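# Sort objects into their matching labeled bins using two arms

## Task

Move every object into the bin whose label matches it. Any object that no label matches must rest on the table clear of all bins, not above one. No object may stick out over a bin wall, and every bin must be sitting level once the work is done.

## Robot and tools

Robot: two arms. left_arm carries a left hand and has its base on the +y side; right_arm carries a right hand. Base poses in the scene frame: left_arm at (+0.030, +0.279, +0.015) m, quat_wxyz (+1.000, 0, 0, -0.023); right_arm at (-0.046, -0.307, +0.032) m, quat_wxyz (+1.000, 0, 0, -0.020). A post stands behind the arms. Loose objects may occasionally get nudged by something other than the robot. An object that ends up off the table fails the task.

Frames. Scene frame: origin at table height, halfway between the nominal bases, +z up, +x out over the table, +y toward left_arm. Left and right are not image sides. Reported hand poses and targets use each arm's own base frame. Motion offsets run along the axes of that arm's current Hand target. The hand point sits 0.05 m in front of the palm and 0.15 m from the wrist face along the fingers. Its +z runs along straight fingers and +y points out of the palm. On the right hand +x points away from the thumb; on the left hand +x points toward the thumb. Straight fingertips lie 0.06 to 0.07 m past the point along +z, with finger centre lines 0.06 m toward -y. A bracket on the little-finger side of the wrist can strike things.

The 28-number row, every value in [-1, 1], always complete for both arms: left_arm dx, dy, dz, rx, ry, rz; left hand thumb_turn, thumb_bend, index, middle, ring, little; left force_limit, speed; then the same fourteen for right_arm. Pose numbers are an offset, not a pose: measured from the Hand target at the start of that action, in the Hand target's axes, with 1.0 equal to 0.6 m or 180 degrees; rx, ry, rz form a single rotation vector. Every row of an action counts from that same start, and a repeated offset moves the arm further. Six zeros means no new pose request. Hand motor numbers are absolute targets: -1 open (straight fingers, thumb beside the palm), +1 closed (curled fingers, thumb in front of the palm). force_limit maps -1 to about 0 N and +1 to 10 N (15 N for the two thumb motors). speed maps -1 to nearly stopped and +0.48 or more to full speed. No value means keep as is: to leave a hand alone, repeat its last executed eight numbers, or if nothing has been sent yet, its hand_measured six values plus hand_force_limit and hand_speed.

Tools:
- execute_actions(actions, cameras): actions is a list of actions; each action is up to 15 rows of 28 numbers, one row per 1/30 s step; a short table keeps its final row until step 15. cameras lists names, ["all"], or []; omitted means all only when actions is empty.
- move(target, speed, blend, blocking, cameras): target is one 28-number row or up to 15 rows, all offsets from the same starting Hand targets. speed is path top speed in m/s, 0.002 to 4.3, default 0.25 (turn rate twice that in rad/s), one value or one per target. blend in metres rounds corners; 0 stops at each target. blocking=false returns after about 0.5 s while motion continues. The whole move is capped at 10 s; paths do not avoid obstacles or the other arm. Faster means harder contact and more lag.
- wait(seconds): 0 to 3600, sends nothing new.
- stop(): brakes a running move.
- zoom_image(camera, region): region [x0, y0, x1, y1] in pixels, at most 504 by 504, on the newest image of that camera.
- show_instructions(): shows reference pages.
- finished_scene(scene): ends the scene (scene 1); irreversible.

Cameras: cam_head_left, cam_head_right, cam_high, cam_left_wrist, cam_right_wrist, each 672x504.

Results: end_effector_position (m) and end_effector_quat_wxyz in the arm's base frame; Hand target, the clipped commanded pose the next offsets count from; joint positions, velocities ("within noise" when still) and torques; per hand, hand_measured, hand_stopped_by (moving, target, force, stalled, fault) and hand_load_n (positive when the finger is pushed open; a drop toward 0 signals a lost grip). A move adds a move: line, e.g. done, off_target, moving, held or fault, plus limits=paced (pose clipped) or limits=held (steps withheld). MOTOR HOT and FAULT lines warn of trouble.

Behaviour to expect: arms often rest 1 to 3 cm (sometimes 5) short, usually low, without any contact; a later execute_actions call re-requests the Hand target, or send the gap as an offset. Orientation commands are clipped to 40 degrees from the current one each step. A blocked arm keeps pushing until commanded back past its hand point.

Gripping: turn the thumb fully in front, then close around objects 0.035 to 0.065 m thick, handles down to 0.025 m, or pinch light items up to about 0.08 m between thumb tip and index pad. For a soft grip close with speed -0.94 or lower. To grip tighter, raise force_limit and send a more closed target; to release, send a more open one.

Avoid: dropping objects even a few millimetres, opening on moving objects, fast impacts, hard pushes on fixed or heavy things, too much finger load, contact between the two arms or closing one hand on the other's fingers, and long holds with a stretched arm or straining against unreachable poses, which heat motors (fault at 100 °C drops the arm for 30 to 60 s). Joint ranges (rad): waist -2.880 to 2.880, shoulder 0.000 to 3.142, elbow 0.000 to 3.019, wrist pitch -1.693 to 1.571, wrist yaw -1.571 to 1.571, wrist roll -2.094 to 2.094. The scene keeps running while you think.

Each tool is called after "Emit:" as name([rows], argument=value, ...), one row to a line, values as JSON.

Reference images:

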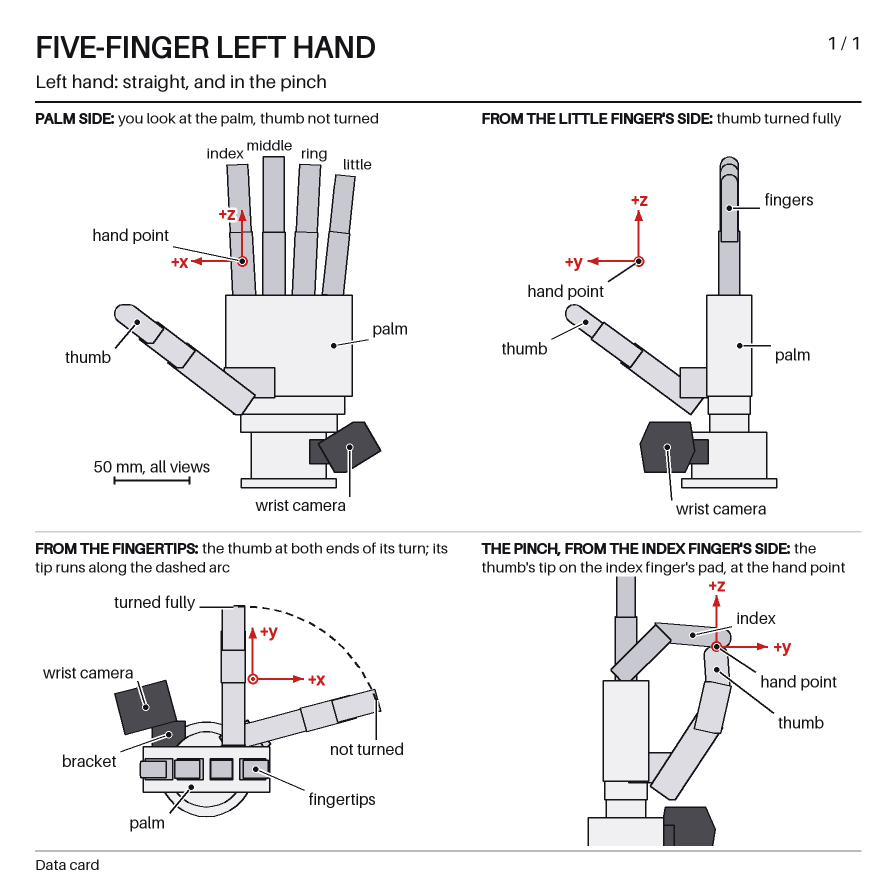

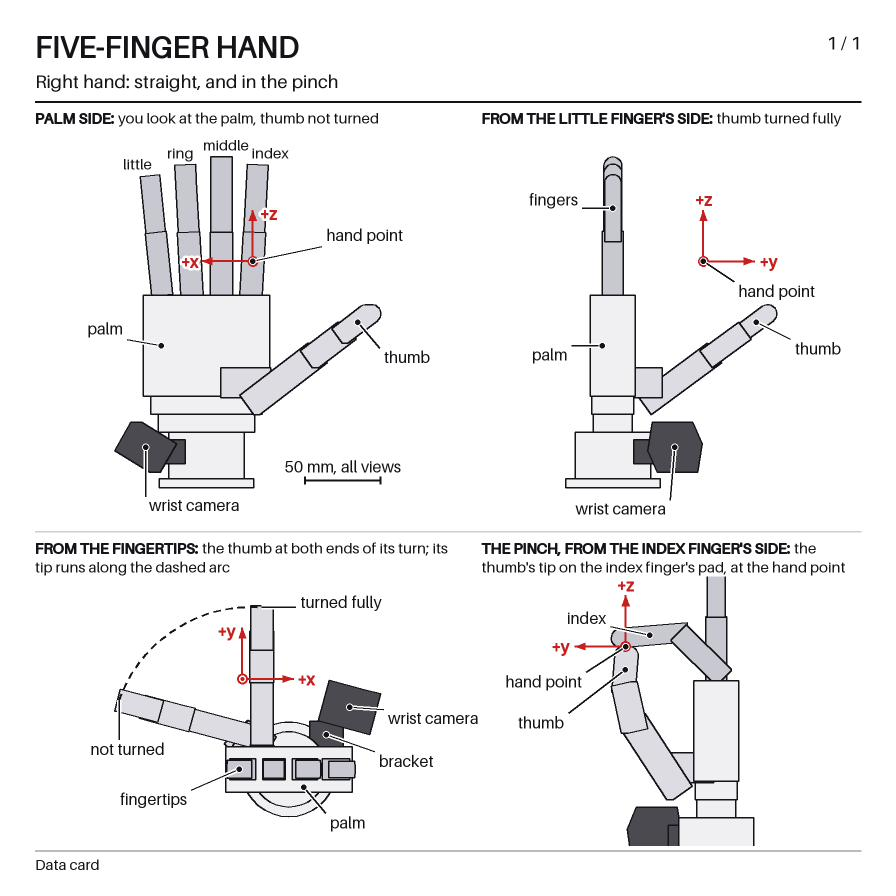

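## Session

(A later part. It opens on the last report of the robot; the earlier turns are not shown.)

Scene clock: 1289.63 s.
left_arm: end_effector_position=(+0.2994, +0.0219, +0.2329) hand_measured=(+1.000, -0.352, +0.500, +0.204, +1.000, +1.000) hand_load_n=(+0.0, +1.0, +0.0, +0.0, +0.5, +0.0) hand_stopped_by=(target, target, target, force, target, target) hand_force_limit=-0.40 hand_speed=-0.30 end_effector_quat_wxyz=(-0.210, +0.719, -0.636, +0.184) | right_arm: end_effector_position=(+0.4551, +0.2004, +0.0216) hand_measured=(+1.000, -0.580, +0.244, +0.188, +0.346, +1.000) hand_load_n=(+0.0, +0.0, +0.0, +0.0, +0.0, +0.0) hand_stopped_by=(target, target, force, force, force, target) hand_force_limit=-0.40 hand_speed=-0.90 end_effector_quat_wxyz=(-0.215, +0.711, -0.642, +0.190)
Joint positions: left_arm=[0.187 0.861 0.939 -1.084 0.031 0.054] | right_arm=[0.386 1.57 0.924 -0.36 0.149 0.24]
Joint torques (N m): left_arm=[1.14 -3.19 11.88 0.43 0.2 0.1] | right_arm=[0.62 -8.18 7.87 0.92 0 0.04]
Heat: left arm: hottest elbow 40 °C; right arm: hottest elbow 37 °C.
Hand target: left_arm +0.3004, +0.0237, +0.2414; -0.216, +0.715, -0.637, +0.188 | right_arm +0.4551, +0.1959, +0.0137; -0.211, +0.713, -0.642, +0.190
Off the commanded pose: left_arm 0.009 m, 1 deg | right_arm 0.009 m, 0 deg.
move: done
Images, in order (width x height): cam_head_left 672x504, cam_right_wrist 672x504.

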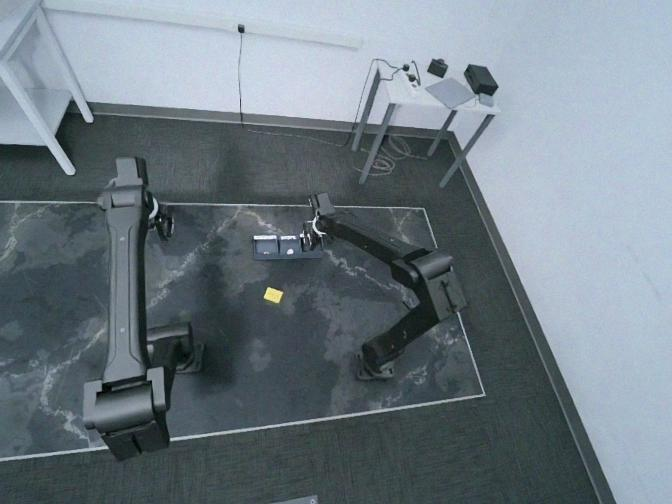

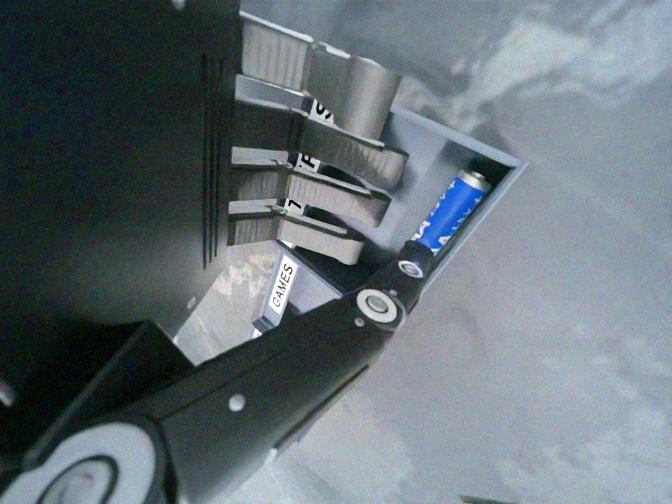

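Emit:
move([
  [0,0,0,0,0,0,1,-0.35,0.5,0.5,1,1,-0.4,-0.3,0.0021,-0.0439,-0.0311,0,0,0,1,-0.58,0.5,0.5,1,1,-0.4,-0.9],
  [0,0,0,0,0,0,1,-0.35,0.5,0.5,1,1,-0.4,-0.3,0.0021,-0.1256,-0.1569,0,0,0,1,-0.58,0.5,0.5,1,1,-0.4,-0.9],
], speed=0.08, cameras=["all"])

Emit:
zoom_image(camera="cam_right_wrist", region=[220, 50, 540, 340])

Scene clock: 1297.00 s.
left_arm: end_effector_position=(+0.2994, +0.0219, +0.2329) hand_measured=(+1.000, -0.352, +0.500, +0.204, +1.000, +1.000) hand_load_n=(+0.0, +1.0, +0.0, +0.0, +0.0, +0.0) hand_stopped_by=(target, target, target, force, target, target) hand_force_limit=-0.40 hand_speed=-0.30 end_effector_quat_wxyz=(-0.210, +0.719, -0.636, +0.184) | right_arm: end_effector_position=(+0.4528, +0.1964, +0.1169) hand_measured=(+1.000, -0.580, +0.244, +0.188, +0.346, +1.000) hand_load_n=(+0.0, +0.0, +0.0, +0.0, +0.0, +0.0) hand_stopped_by=(target, target, force, force, force, target) hand_force_limit=-0.40 hand_speed=-0.90 end_effector_quat_wxyz=(-0.199, +0.717, -0.643, +0.182)
Joint positions: left_arm=[0.187 0.861 0.939 -1.084 0.031 0.054] | right_arm=[0.379 1.45 1.084 -0.677 0.144 0.231]
Joint torques (N m): left_arm=[1.03 -3.96 11.82 0.49 0.19 0.1] | right_arm=[0.44 -8.35 13.09 0.17 0 0.04]
Heat: left arm: hottest elbow 40 °C; right arm: hottest elbow 37 °C.
Hand target: left_arm +0.3004, +0.0237, +0.2414; -0.216, +0.715, -0.637, +0.188 | right_arm +0.4673, +0.1959, +0.1338; -0.211, +0.712, -0.642, +0.190
Off the commanded pose: left_arm 0.009 m, 1 deg | right_arm 0.022 m, 2 deg.
move: off_target (right_arm)

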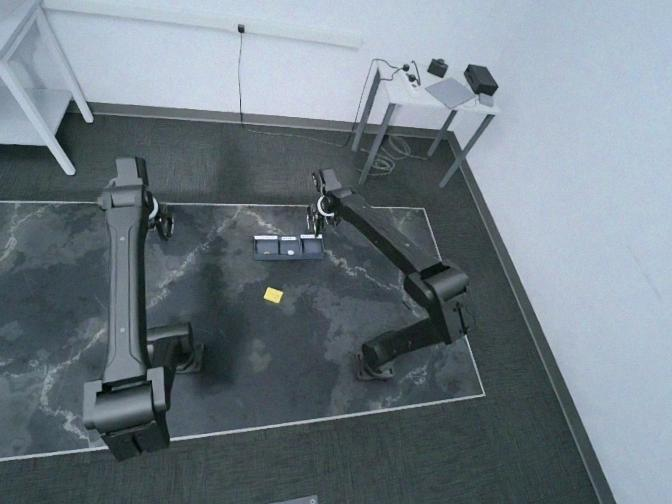

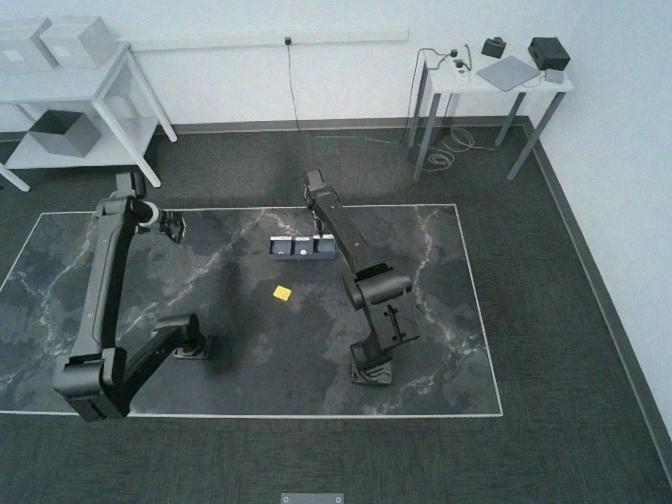

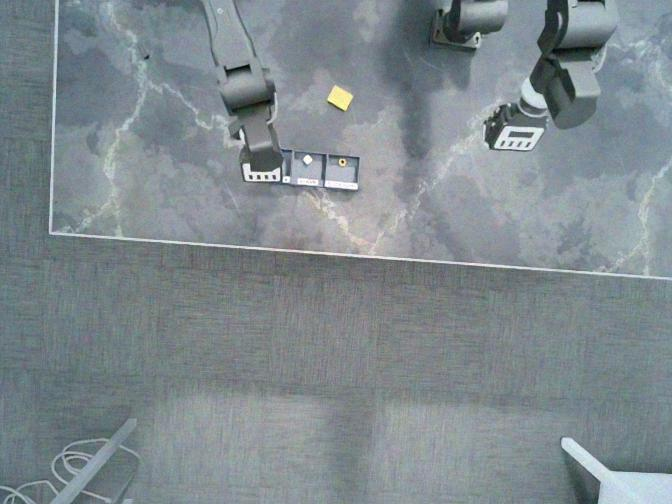

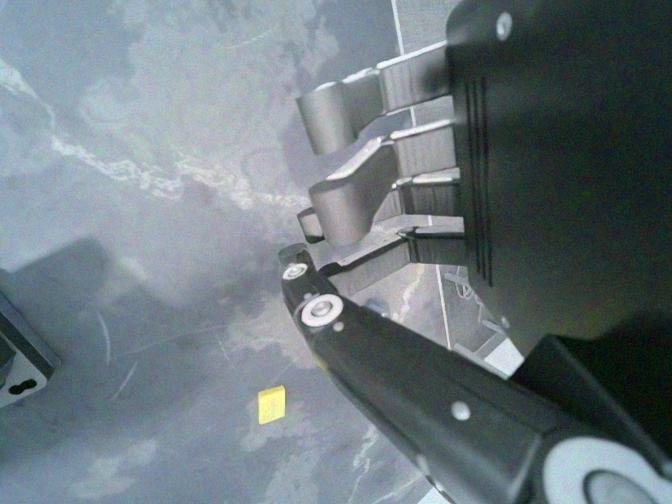

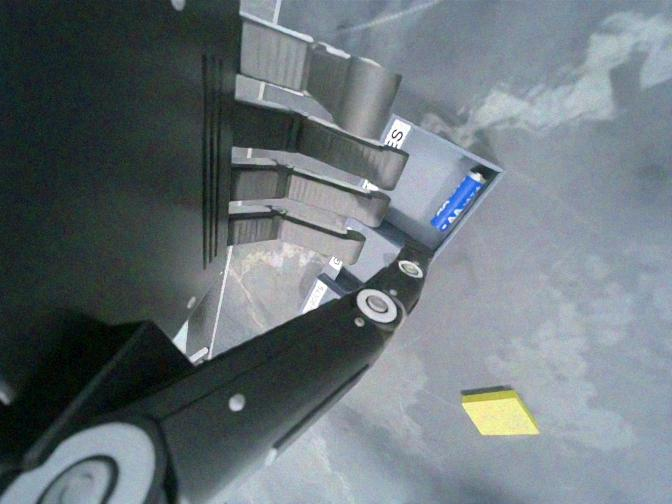

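Scaled by 1.575 from the camera's image (finer frame: 960x720).

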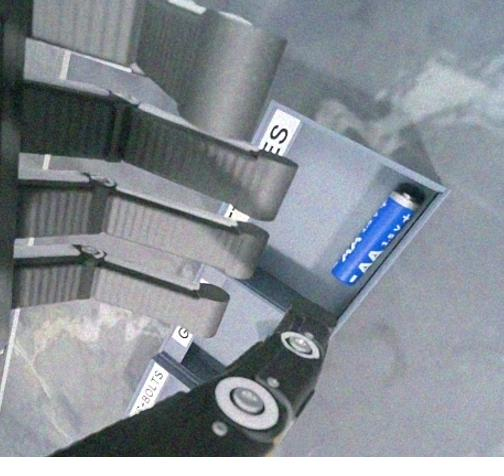

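Emit:
move([
  [0,0,0,0,0,0,1,-0.35,0.5,0.5,1,1,-0.4,-0.3,0,-0.0726,-0.1118,0,0,0,1,-0.4,-0.1,-0.1,-1,-1,-0.4,0.3],
  [0,0,0,0,0,0,1,-0.35,0.5,0.5,1,1,-0.4,-0.3,0.63,0.4325,-0.2133,0.1332,0.3348,0.3068,1,-0.4,-0.1,-0.1,-1,-1,-0.4,0.3],
], speed=[0.2,0.25], cameras=["all"])

Emit:
zoom_image(camera="cam_high", region=[90, 10, 430, 260])

Scene clock: 1334.47 s.
left_arm: end_effector_position=(+0.2994, +0.0219, +0.2329) hand_measured=(+1.000, -0.352, +0.500, +0.204, +1.000, +1.000) hand_load_n=(+0.0, +1.0, +0.0, +0.0, +0.0, +0.5) hand_stopped_by=(target, target, target, force, target, target) hand_force_limit=-0.40 hand_speed=-0.30 end_effector_quat_wxyz=(-0.210, +0.719, -0.636, +0.184) | right_arm: end_effector_position=(+0.2233, -0.2080, +0.1045) hand_measured=(+1.000, -0.400, -0.100, -0.100, -1.000, -1.000) hand_load_n=(+0.0, +0.0, +0.0, +0.0, +0.0, +0.0) hand_stopped_by=(target, target, target, target, target, target) hand_force_limit=-0.40 hand_speed=0.30 end_effector_quat_wxyz=(+0.071, -0.111, +0.849, -0.511)
Joint positions: left_arm=[0.187 0.861 0.939 -1.084 0.031 0.054] | right_arm=[-0.463 0.604 0.32 -0.386 0.717 0.488]
Joint torques (N m): left_arm=[0.67 -4.66 11.66 0.59 0.3 0.12] | right_arm=[0.67 1.96 9.5 1.21 0.24 0.04]
Heat: left arm: hottest elbow 40 °C; right arm: hottest elbow 38 °C.
Hand target: left_arm +0.3004, +0.0237, +0.2414; -0.216, +0.715, -0.637, +0.188 | right_arm +0.2208, -0.2100, +0.1000; +0.067, -0.112, +0.850, -0.511
Off the commanded pose: left_arm 0.009 m, 1 deg | right_arm 0.006 m, 1 deg.
move: done

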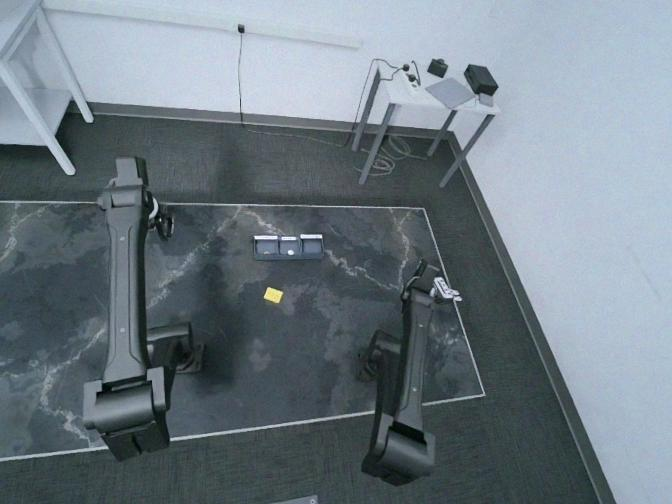

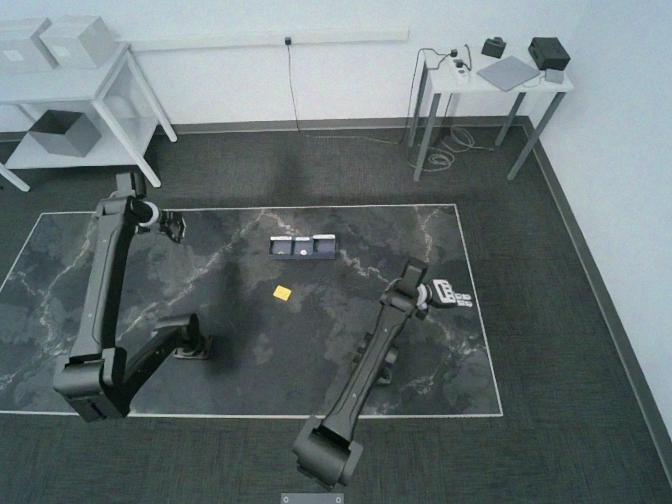

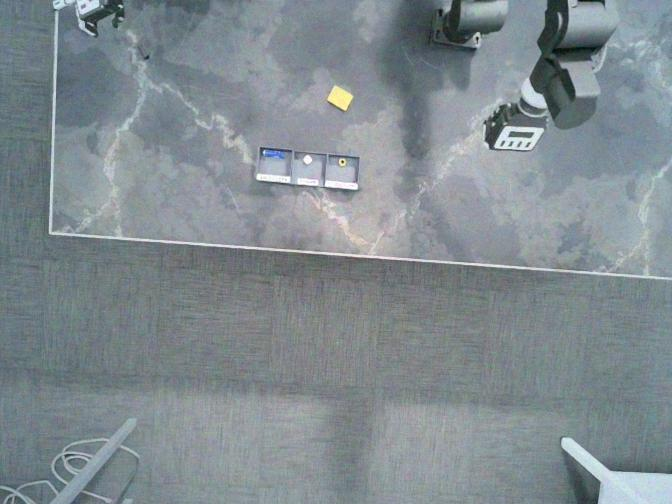

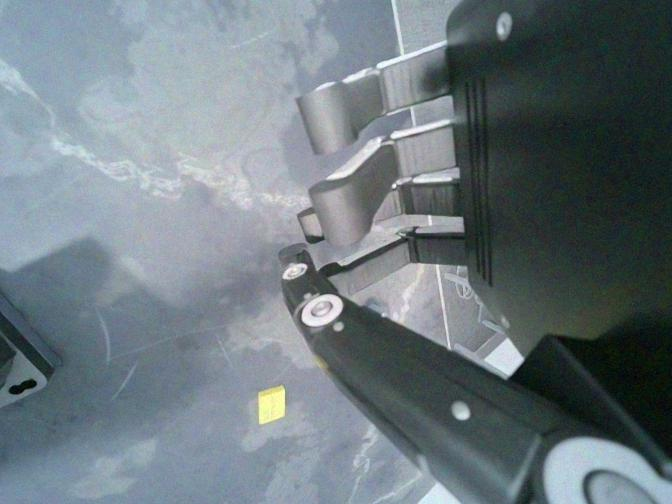

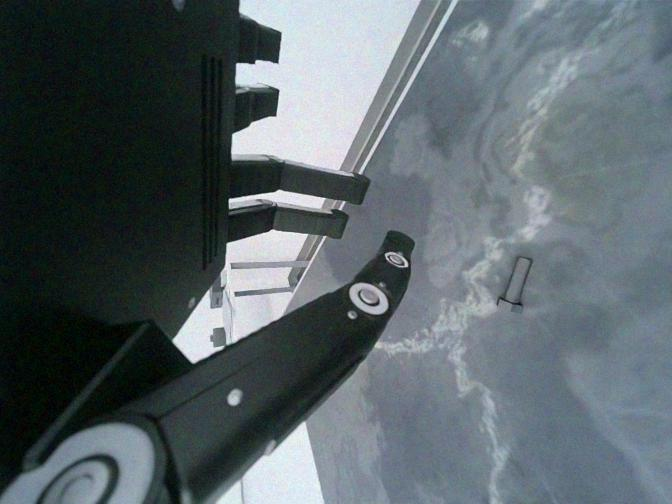

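Scaled by 1.482 from the camera's image (finer frame: 960x720).

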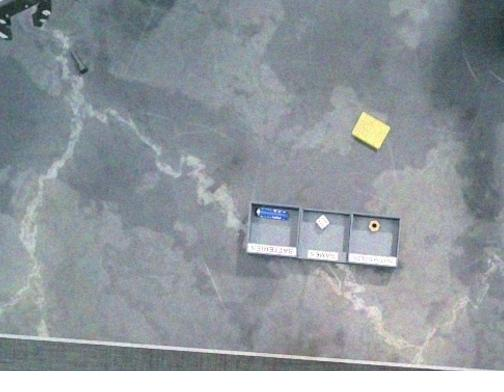

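Emit:
execute_actions([
  [[0,0,0,0,0,0,1,-0.35,0.5,0.5,1,1,-0.4,-0.3,0,0,0,0,0,0,1,-0.4,-0.1,-0.1,-1,-1,-0.4,0.3]],
], cameras=["cam_right_wrist","cam_high"])

Scene clock: 1365.43 s.
left_arm: end_effector_position=(+0.2994, +0.0219, +0.2329) hand_measured=(+1.000, -0.352, +0.500, +0.204, +1.000, +1.000) hand_load_n=(+0.0, +1.0, +0.0, +0.0, +0.0, +0.0) hand_stopped_by=(target, target, target, force, target, target) hand_force_limit=-0.40 hand_speed=-0.30 end_effector_quat_wxyz=(-0.210, +0.719, -0.636, +0.184) | right_arm: end_effector_position=(+0.2233, -0.2080, +0.1045) hand_measured=(+1.000, -0.400, -0.100, -0.100, -1.000, -1.000) hand_load_n=(+0.0, +0.0, +0.0, +0.0, +0.0, +0.0) hand_stopped_by=(target, target, target, target, target, target) hand_force_limit=-0.40 hand_speed=0.30 end_effector_quat_wxyz=(+0.071, -0.112, +0.849, -0.511)
Joint positions: left_arm=[0.187 0.861 0.939 -1.084 0.031 0.054] | right_arm=[-0.463 0.604 0.32 -0.386 0.717 0.488]
Joint torques (N m): left_arm=[1.14 -4.37 11.82 0.42 0.21 0.07] | right_arm=[0.44 2.02 9.48 1.17 0.25 0.04]
Heat: left arm: hottest elbow 40 °C; right arm: hottest elbow 38 °C.
Hand target: left_arm +0.3004, +0.0237, +0.2414; -0.216, +0.715, -0.637, +0.188 | right_arm +0.2208, -0.2100, +0.1000; +0.067, -0.112, +0.850, -0.511
Off the commanded pose: left_arm 0.009 m, 1 deg | right_arm 0.006 m, 1 deg.
Images, in order (width x height): cam_high 672x504, cam_right_wrist 672x504.

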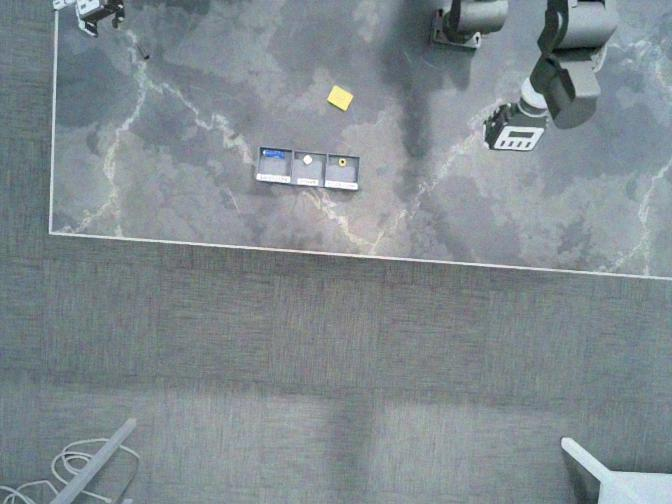

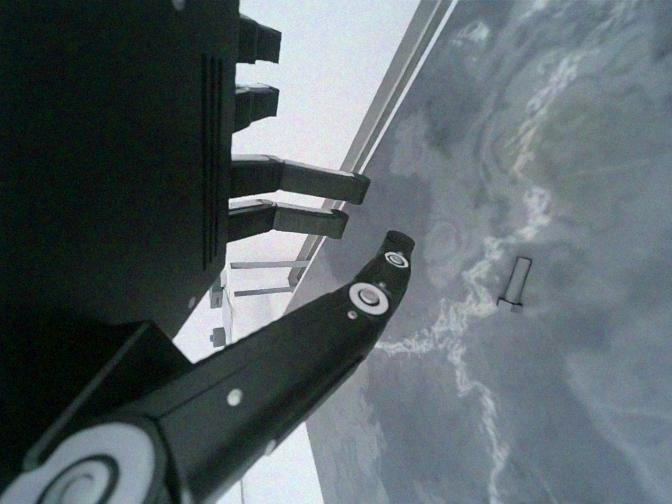

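Emit:
zoom_image(camera="cam_high", region=[40, 0, 180, 80])

Emit:
zoom_image(camera="cam_right_wrist", region=[200, 120, 600, 420])

Scaled by 3.600 from the camera's image (finer frame: 960x720).

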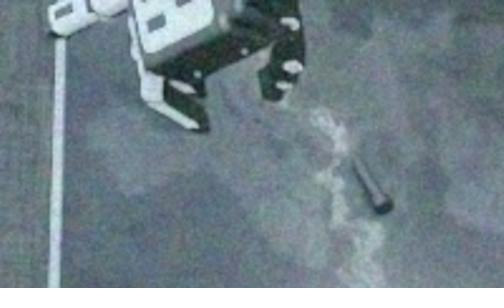

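Scaled by 1.260 from the camera's image (finer frame: 960x720).

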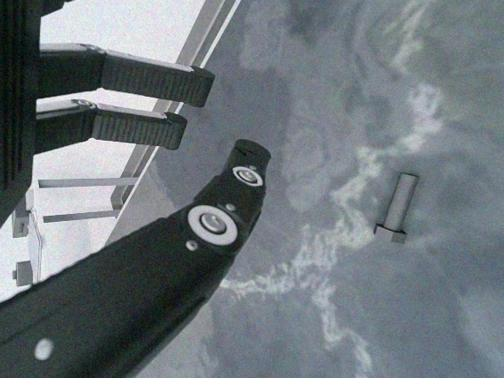

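Emit:
move(target=[0,0,0,0,0,0,1,-0.35,0.5,0.5,1,1,-0.4,-0.3,-0.0112,0.0932,0.0022,0,0,0,1,-0.4,-0.1,-0.1,-1,-1,-0.4,0.3], speed=0.1, cameras=["cam_right_wrist","cam_high"])

Emit:
zoom_image(camera="cam_high", region=[40, 0, 180, 80])

Scene clock: 1396.30 s.
left_arm: end_effector_position=(+0.2994, +0.0219, +0.2329) hand_measured=(+1.000, -0.352, +0.500, +0.204, +1.000, +1.000) hand_load_n=(+0.0, +1.0, +0.0, +0.0, +0.0, +0.0) hand_stopped_by=(target, target, target, force, target, target) hand_force_limit=-0.40 hand_speed=-0.30 end_effector_quat_wxyz=(-0.210, +0.719, -0.636, +0.184) | right_arm: end_effector_position=(+0.2188, -0.1862, +0.0526) hand_measured=(+1.000, -0.400, -0.100, -0.100, -1.000, -1.000) hand_load_n=(+0.0, +0.0, +0.0, +0.0, +0.0, +0.0) hand_stopped_by=(target, target, target, target, target, target) hand_force_limit=-0.40 hand_speed=0.30 end_effector_quat_wxyz=(+0.062, -0.112, +0.850, -0.511)
Joint positions: left_arm=[0.187 0.861 0.939 -1.084 0.031 0.054] | right_arm=[-0.343 0.676 0.209 -0.294 0.82 0.598]
Joint torques (N m): left_arm=[1.44 -4.01 11.73 0.47 0.17 0.09] | right_arm=[2.14 2.02 8.99 1.09 0.48 0.19]
Heat: left arm: hottest elbow 40 °C; right arm: hottest elbow 38 °C.
Hand target: left_arm +0.3004, +0.0237, +0.2414; -0.216, +0.715, -0.637, +0.188 | right_arm +0.2207, -0.1840, +0.0501; +0.067, -0.112, +0.850, -0.511
Off the commanded pose: left_arm 0.009 m, 1 deg | right_arm 0.004 m, 1 deg.
move: done
Images, in order (width x height): cam_high 672x504, cam_right_wrist 672x504.

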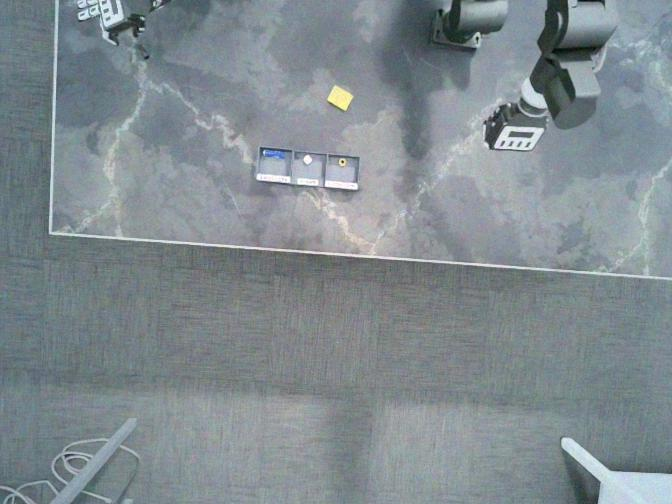

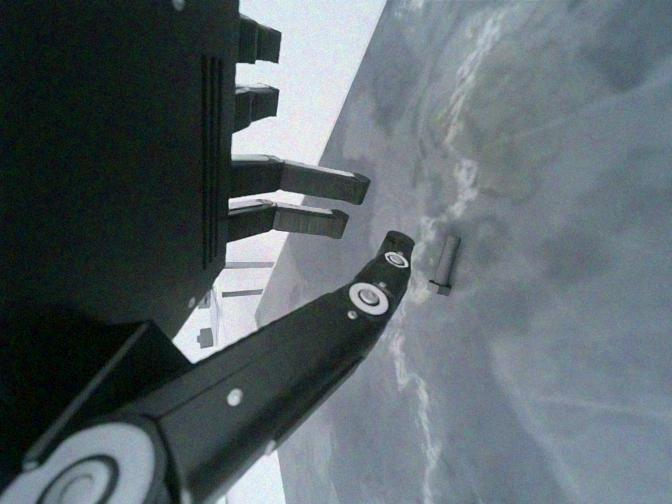

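Scaled by 3.600 from the camera's image (finer frame: 960x720).

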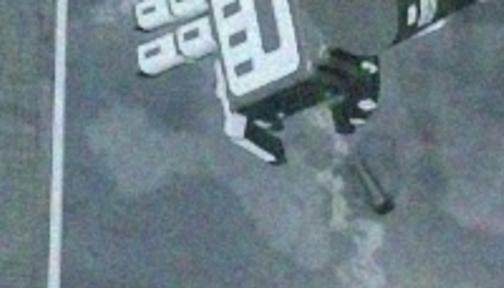

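Emit:
move(target=[0,0,0,0,0,0,1,-0.35,0.5,0.5,1,1,-0.4,-0.3,0,0.0442,0.0235,0,0,0,1,-0.4,-0.1,-0.1,-1,-1,-0.4,0.3], speed=0.08, cameras=["cam_right_wrist","cam_high"])

Emit:
zoom_image(camera="cam_high", region=[40, 0, 180, 80])

Scene clock: 1430.07 s.
left_arm: end_effector_position=(+0.2994, +0.0219, +0.2329) hand_measured=(+1.000, -0.352, +0.500, +0.204, +1.000, +1.000) hand_load_n=(+0.0, +1.5, +0.0, +0.0, +0.0, +0.0) hand_stopped_by=(target, target, target, force, target, target) hand_force_limit=-0.40 hand_speed=-0.30 end_effector_quat_wxyz=(-0.210, +0.719, -0.636, +0.184) | right_arm: end_effector_position=(+0.2203, -0.1863, +0.0232) hand_measured=(+1.000, -0.400, -0.100, -0.100, -1.000, -1.000) hand_load_n=(+0.5, +0.0, +0.0, +0.0, +0.0, +0.0) hand_stopped_by=(target, target, target, target, target, target) hand_force_limit=-0.40 hand_speed=0.30 end_effector_quat_wxyz=(+0.064, -0.110, +0.850, -0.511)
Joint positions: left_arm=[0.187 0.861 0.939 -1.084 0.031 0.054] | right_arm=[-0.34 0.799 0.15 -0.111 0.822 0.604]
Joint torques (N m): left_arm=[1.67 -3.84 11.85 0.46 0.22 0.07] | right_arm=[1.96 1.55 7.94 1.07 0.41 0.17]
Heat: left arm: hottest elbow 40 °C; right arm: hottest elbow 36 °C.
Hand target: left_arm +0.3004, +0.0237, +0.2414; -0.216, +0.715, -0.637, +0.188 | right_arm +0.2207, -0.1840, +0.0200; +0.067, -0.112, +0.850, -0.511
Off the commanded pose: left_arm 0.009 m, 1 deg | right_arm 0.004 m, 0 deg.
move: done
Images, in order (width x height): cam_high 672x504, cam_right_wrist 672x504.

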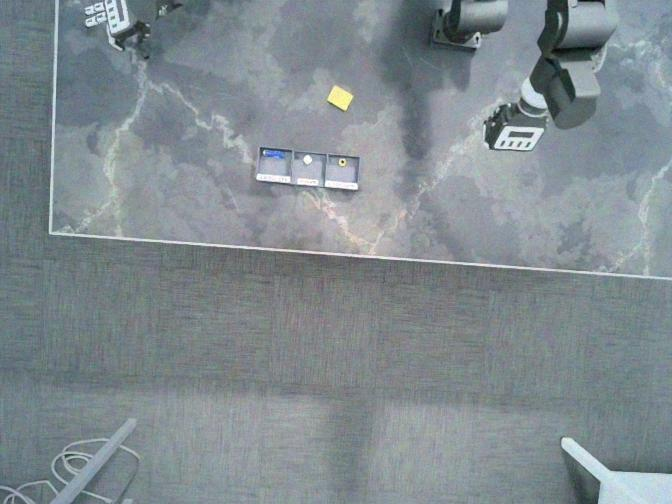

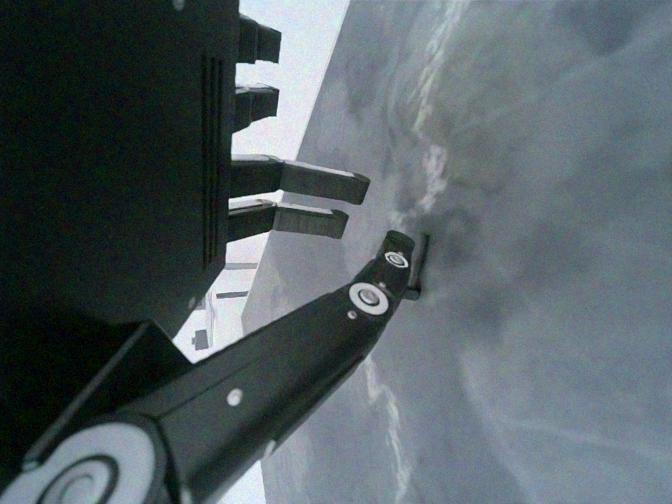

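Scaled by 3.600 from the camera's image (finer frame: 960x720).

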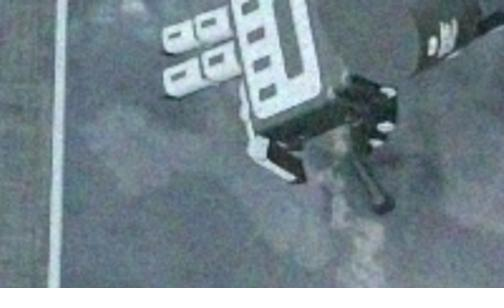

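Emit:
wait(seconds=0.1, cameras=["cam_head_left","cam_head_right","cam_high","cam_right_wrist"])

Emit:
zoom_image(camera="cam_high", region=[90, 0, 170, 70])

Emit:
zoom_image(camera="cam_right_wrist", region=[320, 160, 460, 320])

Scene clock: 1449.20 s.
left_arm: end_effector_position=(+0.2994, +0.0219, +0.2329) hand_measured=(+1.000, -0.352, +0.500, +0.204, +1.000, +1.000) hand_load_n=(+0.0, +1.5, +0.5, +0.0, +0.0, +0.0) hand_stopped_by=(target, target, target, force, target, target) hand_force_limit=-0.40 hand_speed=-0.30 end_effector_quat_wxyz=(-0.210, +0.719, -0.636, +0.184) | right_arm: end_effector_position=(+0.2203, -0.1863, +0.0232) hand_measured=(+1.000, -0.400, -0.100, -0.100, -1.000, -1.000) hand_load_n=(+0.0, +0.0, +0.0, +0.0, +0.0, +0.0) hand_stopped_by=(target, target, target, target, target, target) hand_force_limit=-0.40 hand_speed=0.30 end_effector_quat_wxyz=(+0.064, -0.110, +0.850, -0.511)
Joint positions: left_arm=[0.187 0.861 0.939 -1.084 0.031 0.054] | right_arm=[-0.34 0.799 0.15 -0.111 0.822 0.604]
Joint torques (N m): left_arm=[0.67 -3.43 11.81 0.46 0.24 0.07] | right_arm=[2.14 1.44 7.92 1.09 0.4 0.17]
Heat: left arm: hottest elbow 40 °C; right arm: hottest elbow 37 °C.
Hand target: left_arm +0.3004, +0.0237, +0.2414; -0.216, +0.715, -0.637, +0.188 | right_arm +0.2207, -0.1840, +0.0200; +0.067, -0.112, +0.850, -0.511
Off the commanded pose: left_arm 0.009 m, 1 deg | right_arm 0.004 m, 0 deg.
wait: 0.10 s; at rest from the start

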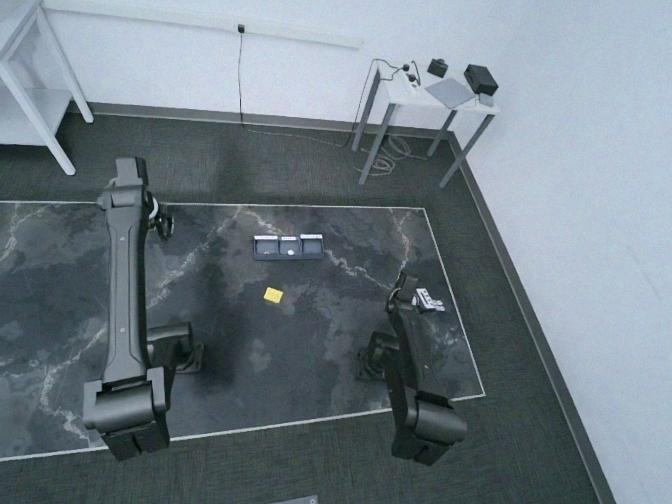

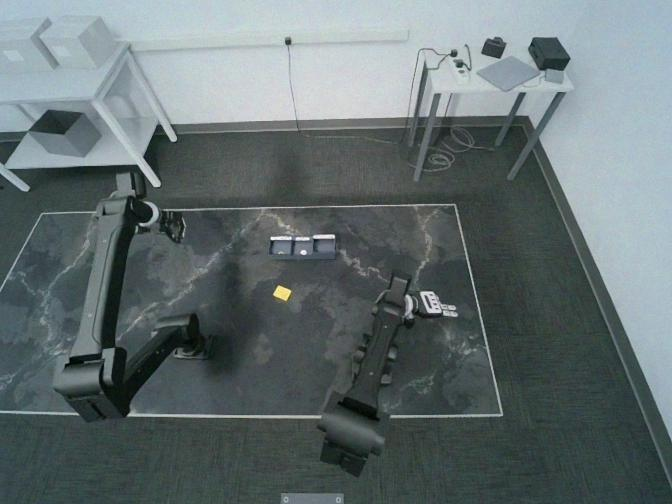

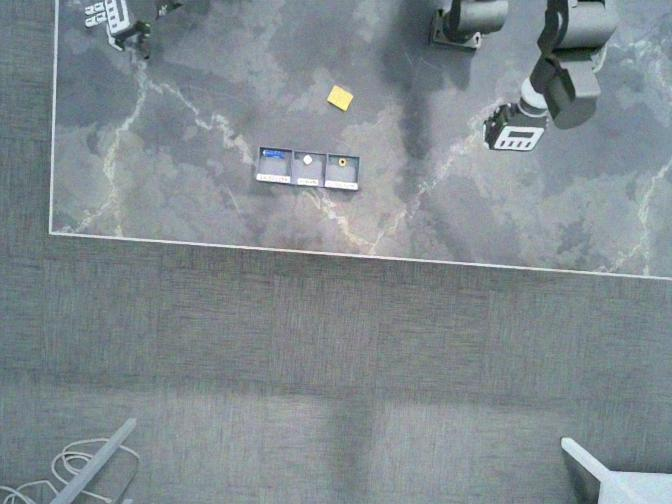

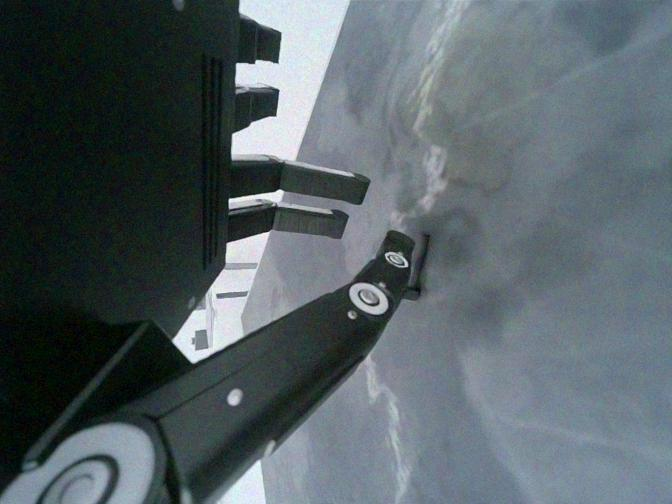

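Scaled by 6.300 from the camera's image (finer frame: 960x720).

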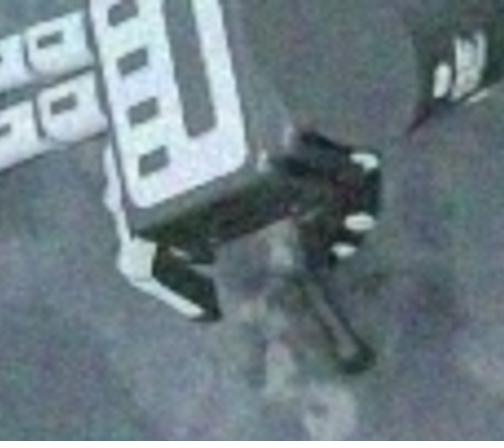

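Scaled by 3.150 from the camera's image (finer frame: 960x720).

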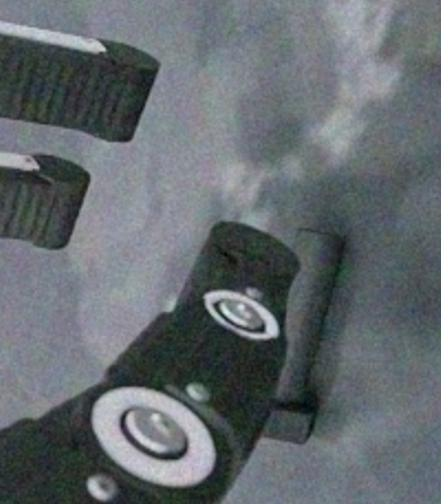

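Emit:
move(target=[0,0,0,0,0,0,1,-0.35,0.5,0.5,1,1,-0.4,-0.3,0,0.0177,0.0094,0,0,0,1,-0.4,-0.1,-0.1,-1,-1,-0.4,0.3], speed=0.06, cameras=["cam_right_wrist","cam_high"])

Emit:
zoom_image(camera="cam_high", region=[90, 0, 170, 70])

Emit:
zoom_image(camera="cam_right_wrist", region=[320, 160, 460, 320])

Scene clock: 1459.60 s.
left_arm: end_effector_position=(+0.2994, +0.0219, +0.2329) hand_measured=(+1.000, -0.352, +0.500, +0.204, +1.000, +1.000) hand_load_n=(+0.0, +1.0, +0.0, +0.0, +0.0, +0.0) hand_stopped_by=(target, target, target, force, target, target) hand_force_limit=-0.40 hand_speed=-0.30 end_effector_quat_wxyz=(-0.210, +0.719, -0.636, +0.184) | right_arm: end_effector_position=(+0.2203, -0.1864, +0.0107) hand_measured=(+1.000, -0.400, -0.100, -0.100, -1.000, -1.000) hand_load_n=(+0.0, +0.0, +0.0, +0.0, +0.0, +0.0) hand_stopped_by=(target, target, target, target, target, target) hand_force_limit=-0.40 hand_speed=0.30 end_effector_quat_wxyz=(+0.064, -0.110, +0.850, -0.511)
Joint positions: left_arm=[0.187 0.861 0.939 -1.084 0.031 0.054] | right_arm=[-0.34 0.865 0.128 -0.023 0.822 0.604]
Joint torques (N m): left_arm=[1.49 -3.66 11.79 0.55 0.21 0.09] | right_arm=[2.02 1.61 7.5 0.98 0.4 0.16]
Heat: left arm: hottest elbow 40 °C; right arm: hottest elbow 37 °C.
Hand target: left_arm +0.3004, +0.0237, +0.2414; -0.216, +0.715, -0.637, +0.188 | right_arm +0.2206, -0.1840, +0.0079; +0.067, -0.112, +0.850, -0.511
Off the commanded pose: left_arm 0.009 m, 1 deg | right_arm 0.004 m, 0 deg.
move: done
Images, in order (width x height): cam_high 672x504, cam_right_wrist 672x504.

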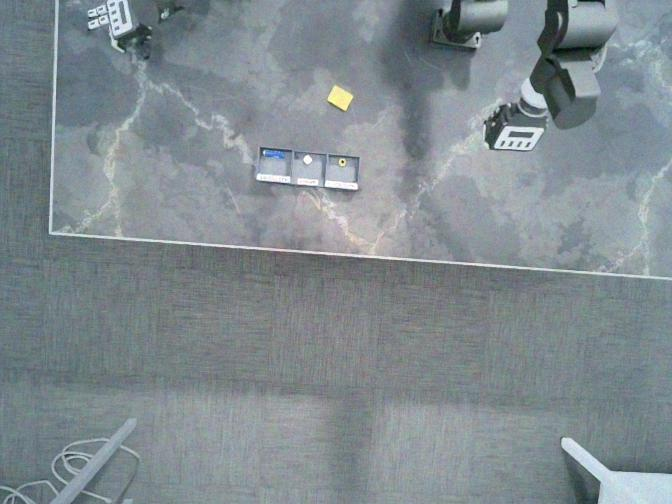

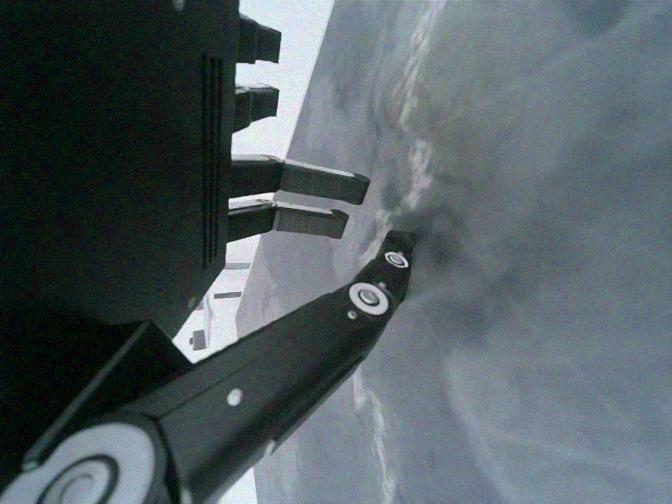

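Scaled by 6.300 from the camera's image (finer frame: 960x720).

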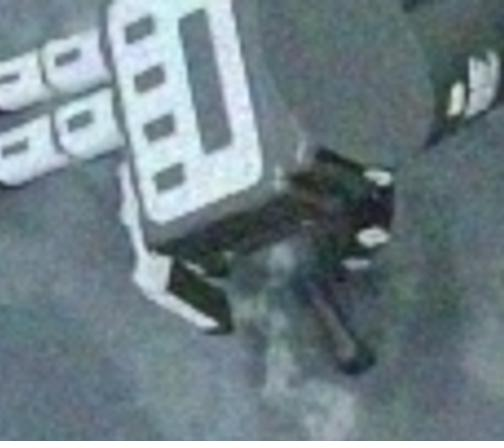

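Scaled by 3.150 from the camera's image (finer frame: 960x720).

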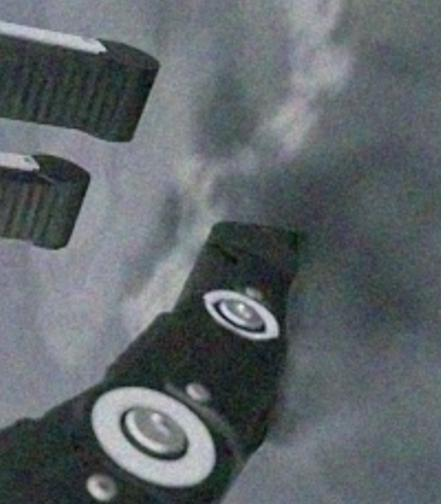

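Emit:
move(target=[0,0,0,0,0,0,1,-0.35,0.5,0.5,1,1,-0.4,-0.3,-0.0155,-0.0058,-0.0175,0,0,0,1,-0.4,-0.1,-0.1,-1,-1,-0.4,0.3], speed=0.06, cameras=["cam_right_wrist","cam_high"])

Emit:
zoom_image(camera="cam_high", region=[90, 0, 170, 70])

Scene clock: 1475.83 s.
left_arm: end_effector_position=(+0.2994, +0.0219, +0.2329) hand_measured=(+1.000, -0.352, +0.500, +0.204, +1.000, +1.000) hand_load_n=(+0.5, +1.0, +0.0, +0.0, +0.0, +0.0) hand_stopped_by=(target, target, target, force, target, target) hand_force_limit=-0.40 hand_speed=-0.30 end_effector_quat_wxyz=(-0.210, +0.719, -0.636, +0.184) | right_arm: end_effector_position=(+0.2158, -0.1740, +0.0049) hand_measured=(+1.000, -0.400, -0.100, -0.100, -1.000, -1.000) hand_load_n=(+0.0, +0.0, +0.0, +0.0, +0.0, +0.0) hand_stopped_by=(target, target, target, target, target, target) hand_force_limit=-0.40 hand_speed=0.30 end_effector_quat_wxyz=(+0.054, -0.117, +0.852, -0.507)
Joint positions: left_arm=[0.187 0.861 0.939 -1.084 0.031 0.054] | right_arm=[-0.275 0.86 0.128 -0.104 0.867 0.67]
Joint torques (N m): left_arm=[0.85 -3.84 11.84 0.39 0.21 0.09] | right_arm=[2.37 0.67 10.21 0.31 0.53 0.21]
Heat: left arm: hottest elbow 40 °C; right arm: hottest elbow 36 °C.
Hand target: left_arm +0.3004, +0.0237, +0.2414; -0.216, +0.715, -0.637, +0.188 | right_arm +0.2276, -0.1743, +0.0159; +0.067, -0.112, +0.850, -0.511
Off the commanded pose: left_arm 0.009 m, 1 deg | right_arm 0.016 m, 2 deg.
move: off_target (right_arm)
Images, in order (width x height): cam_high 672x504, cam_right_wrist 672x504.

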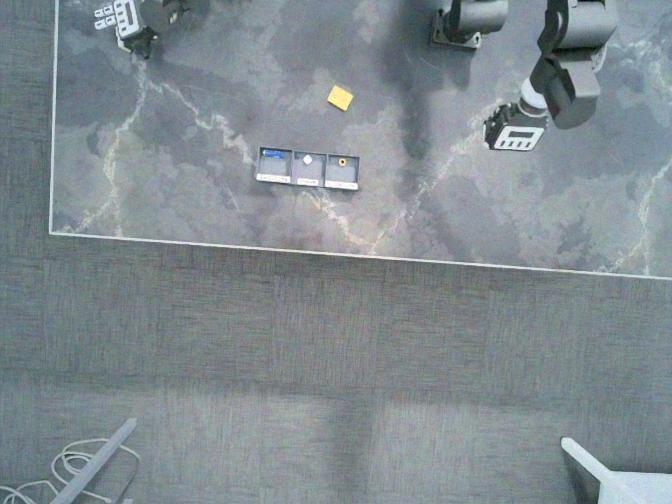

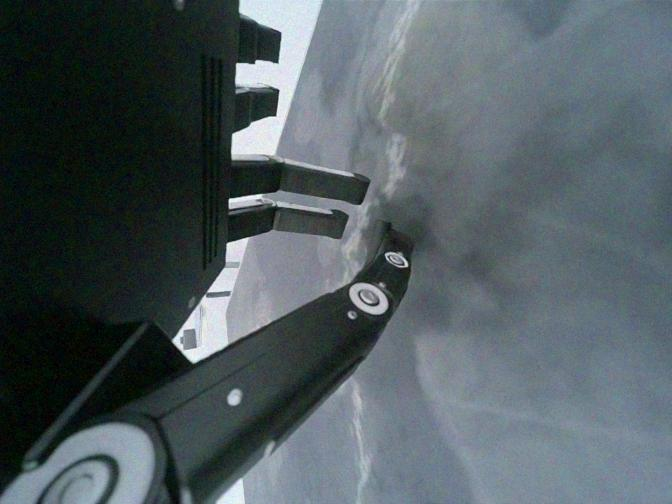

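Scaled by 6.300 from the camera's image (finer frame: 960x720).

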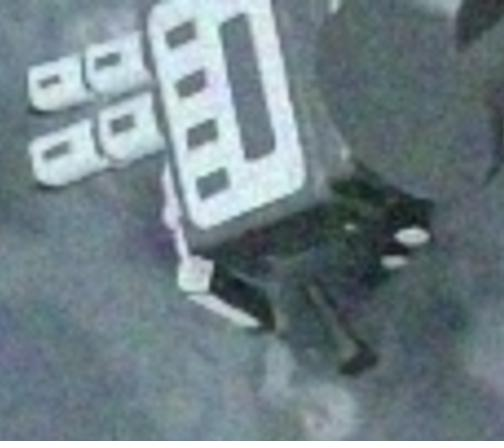

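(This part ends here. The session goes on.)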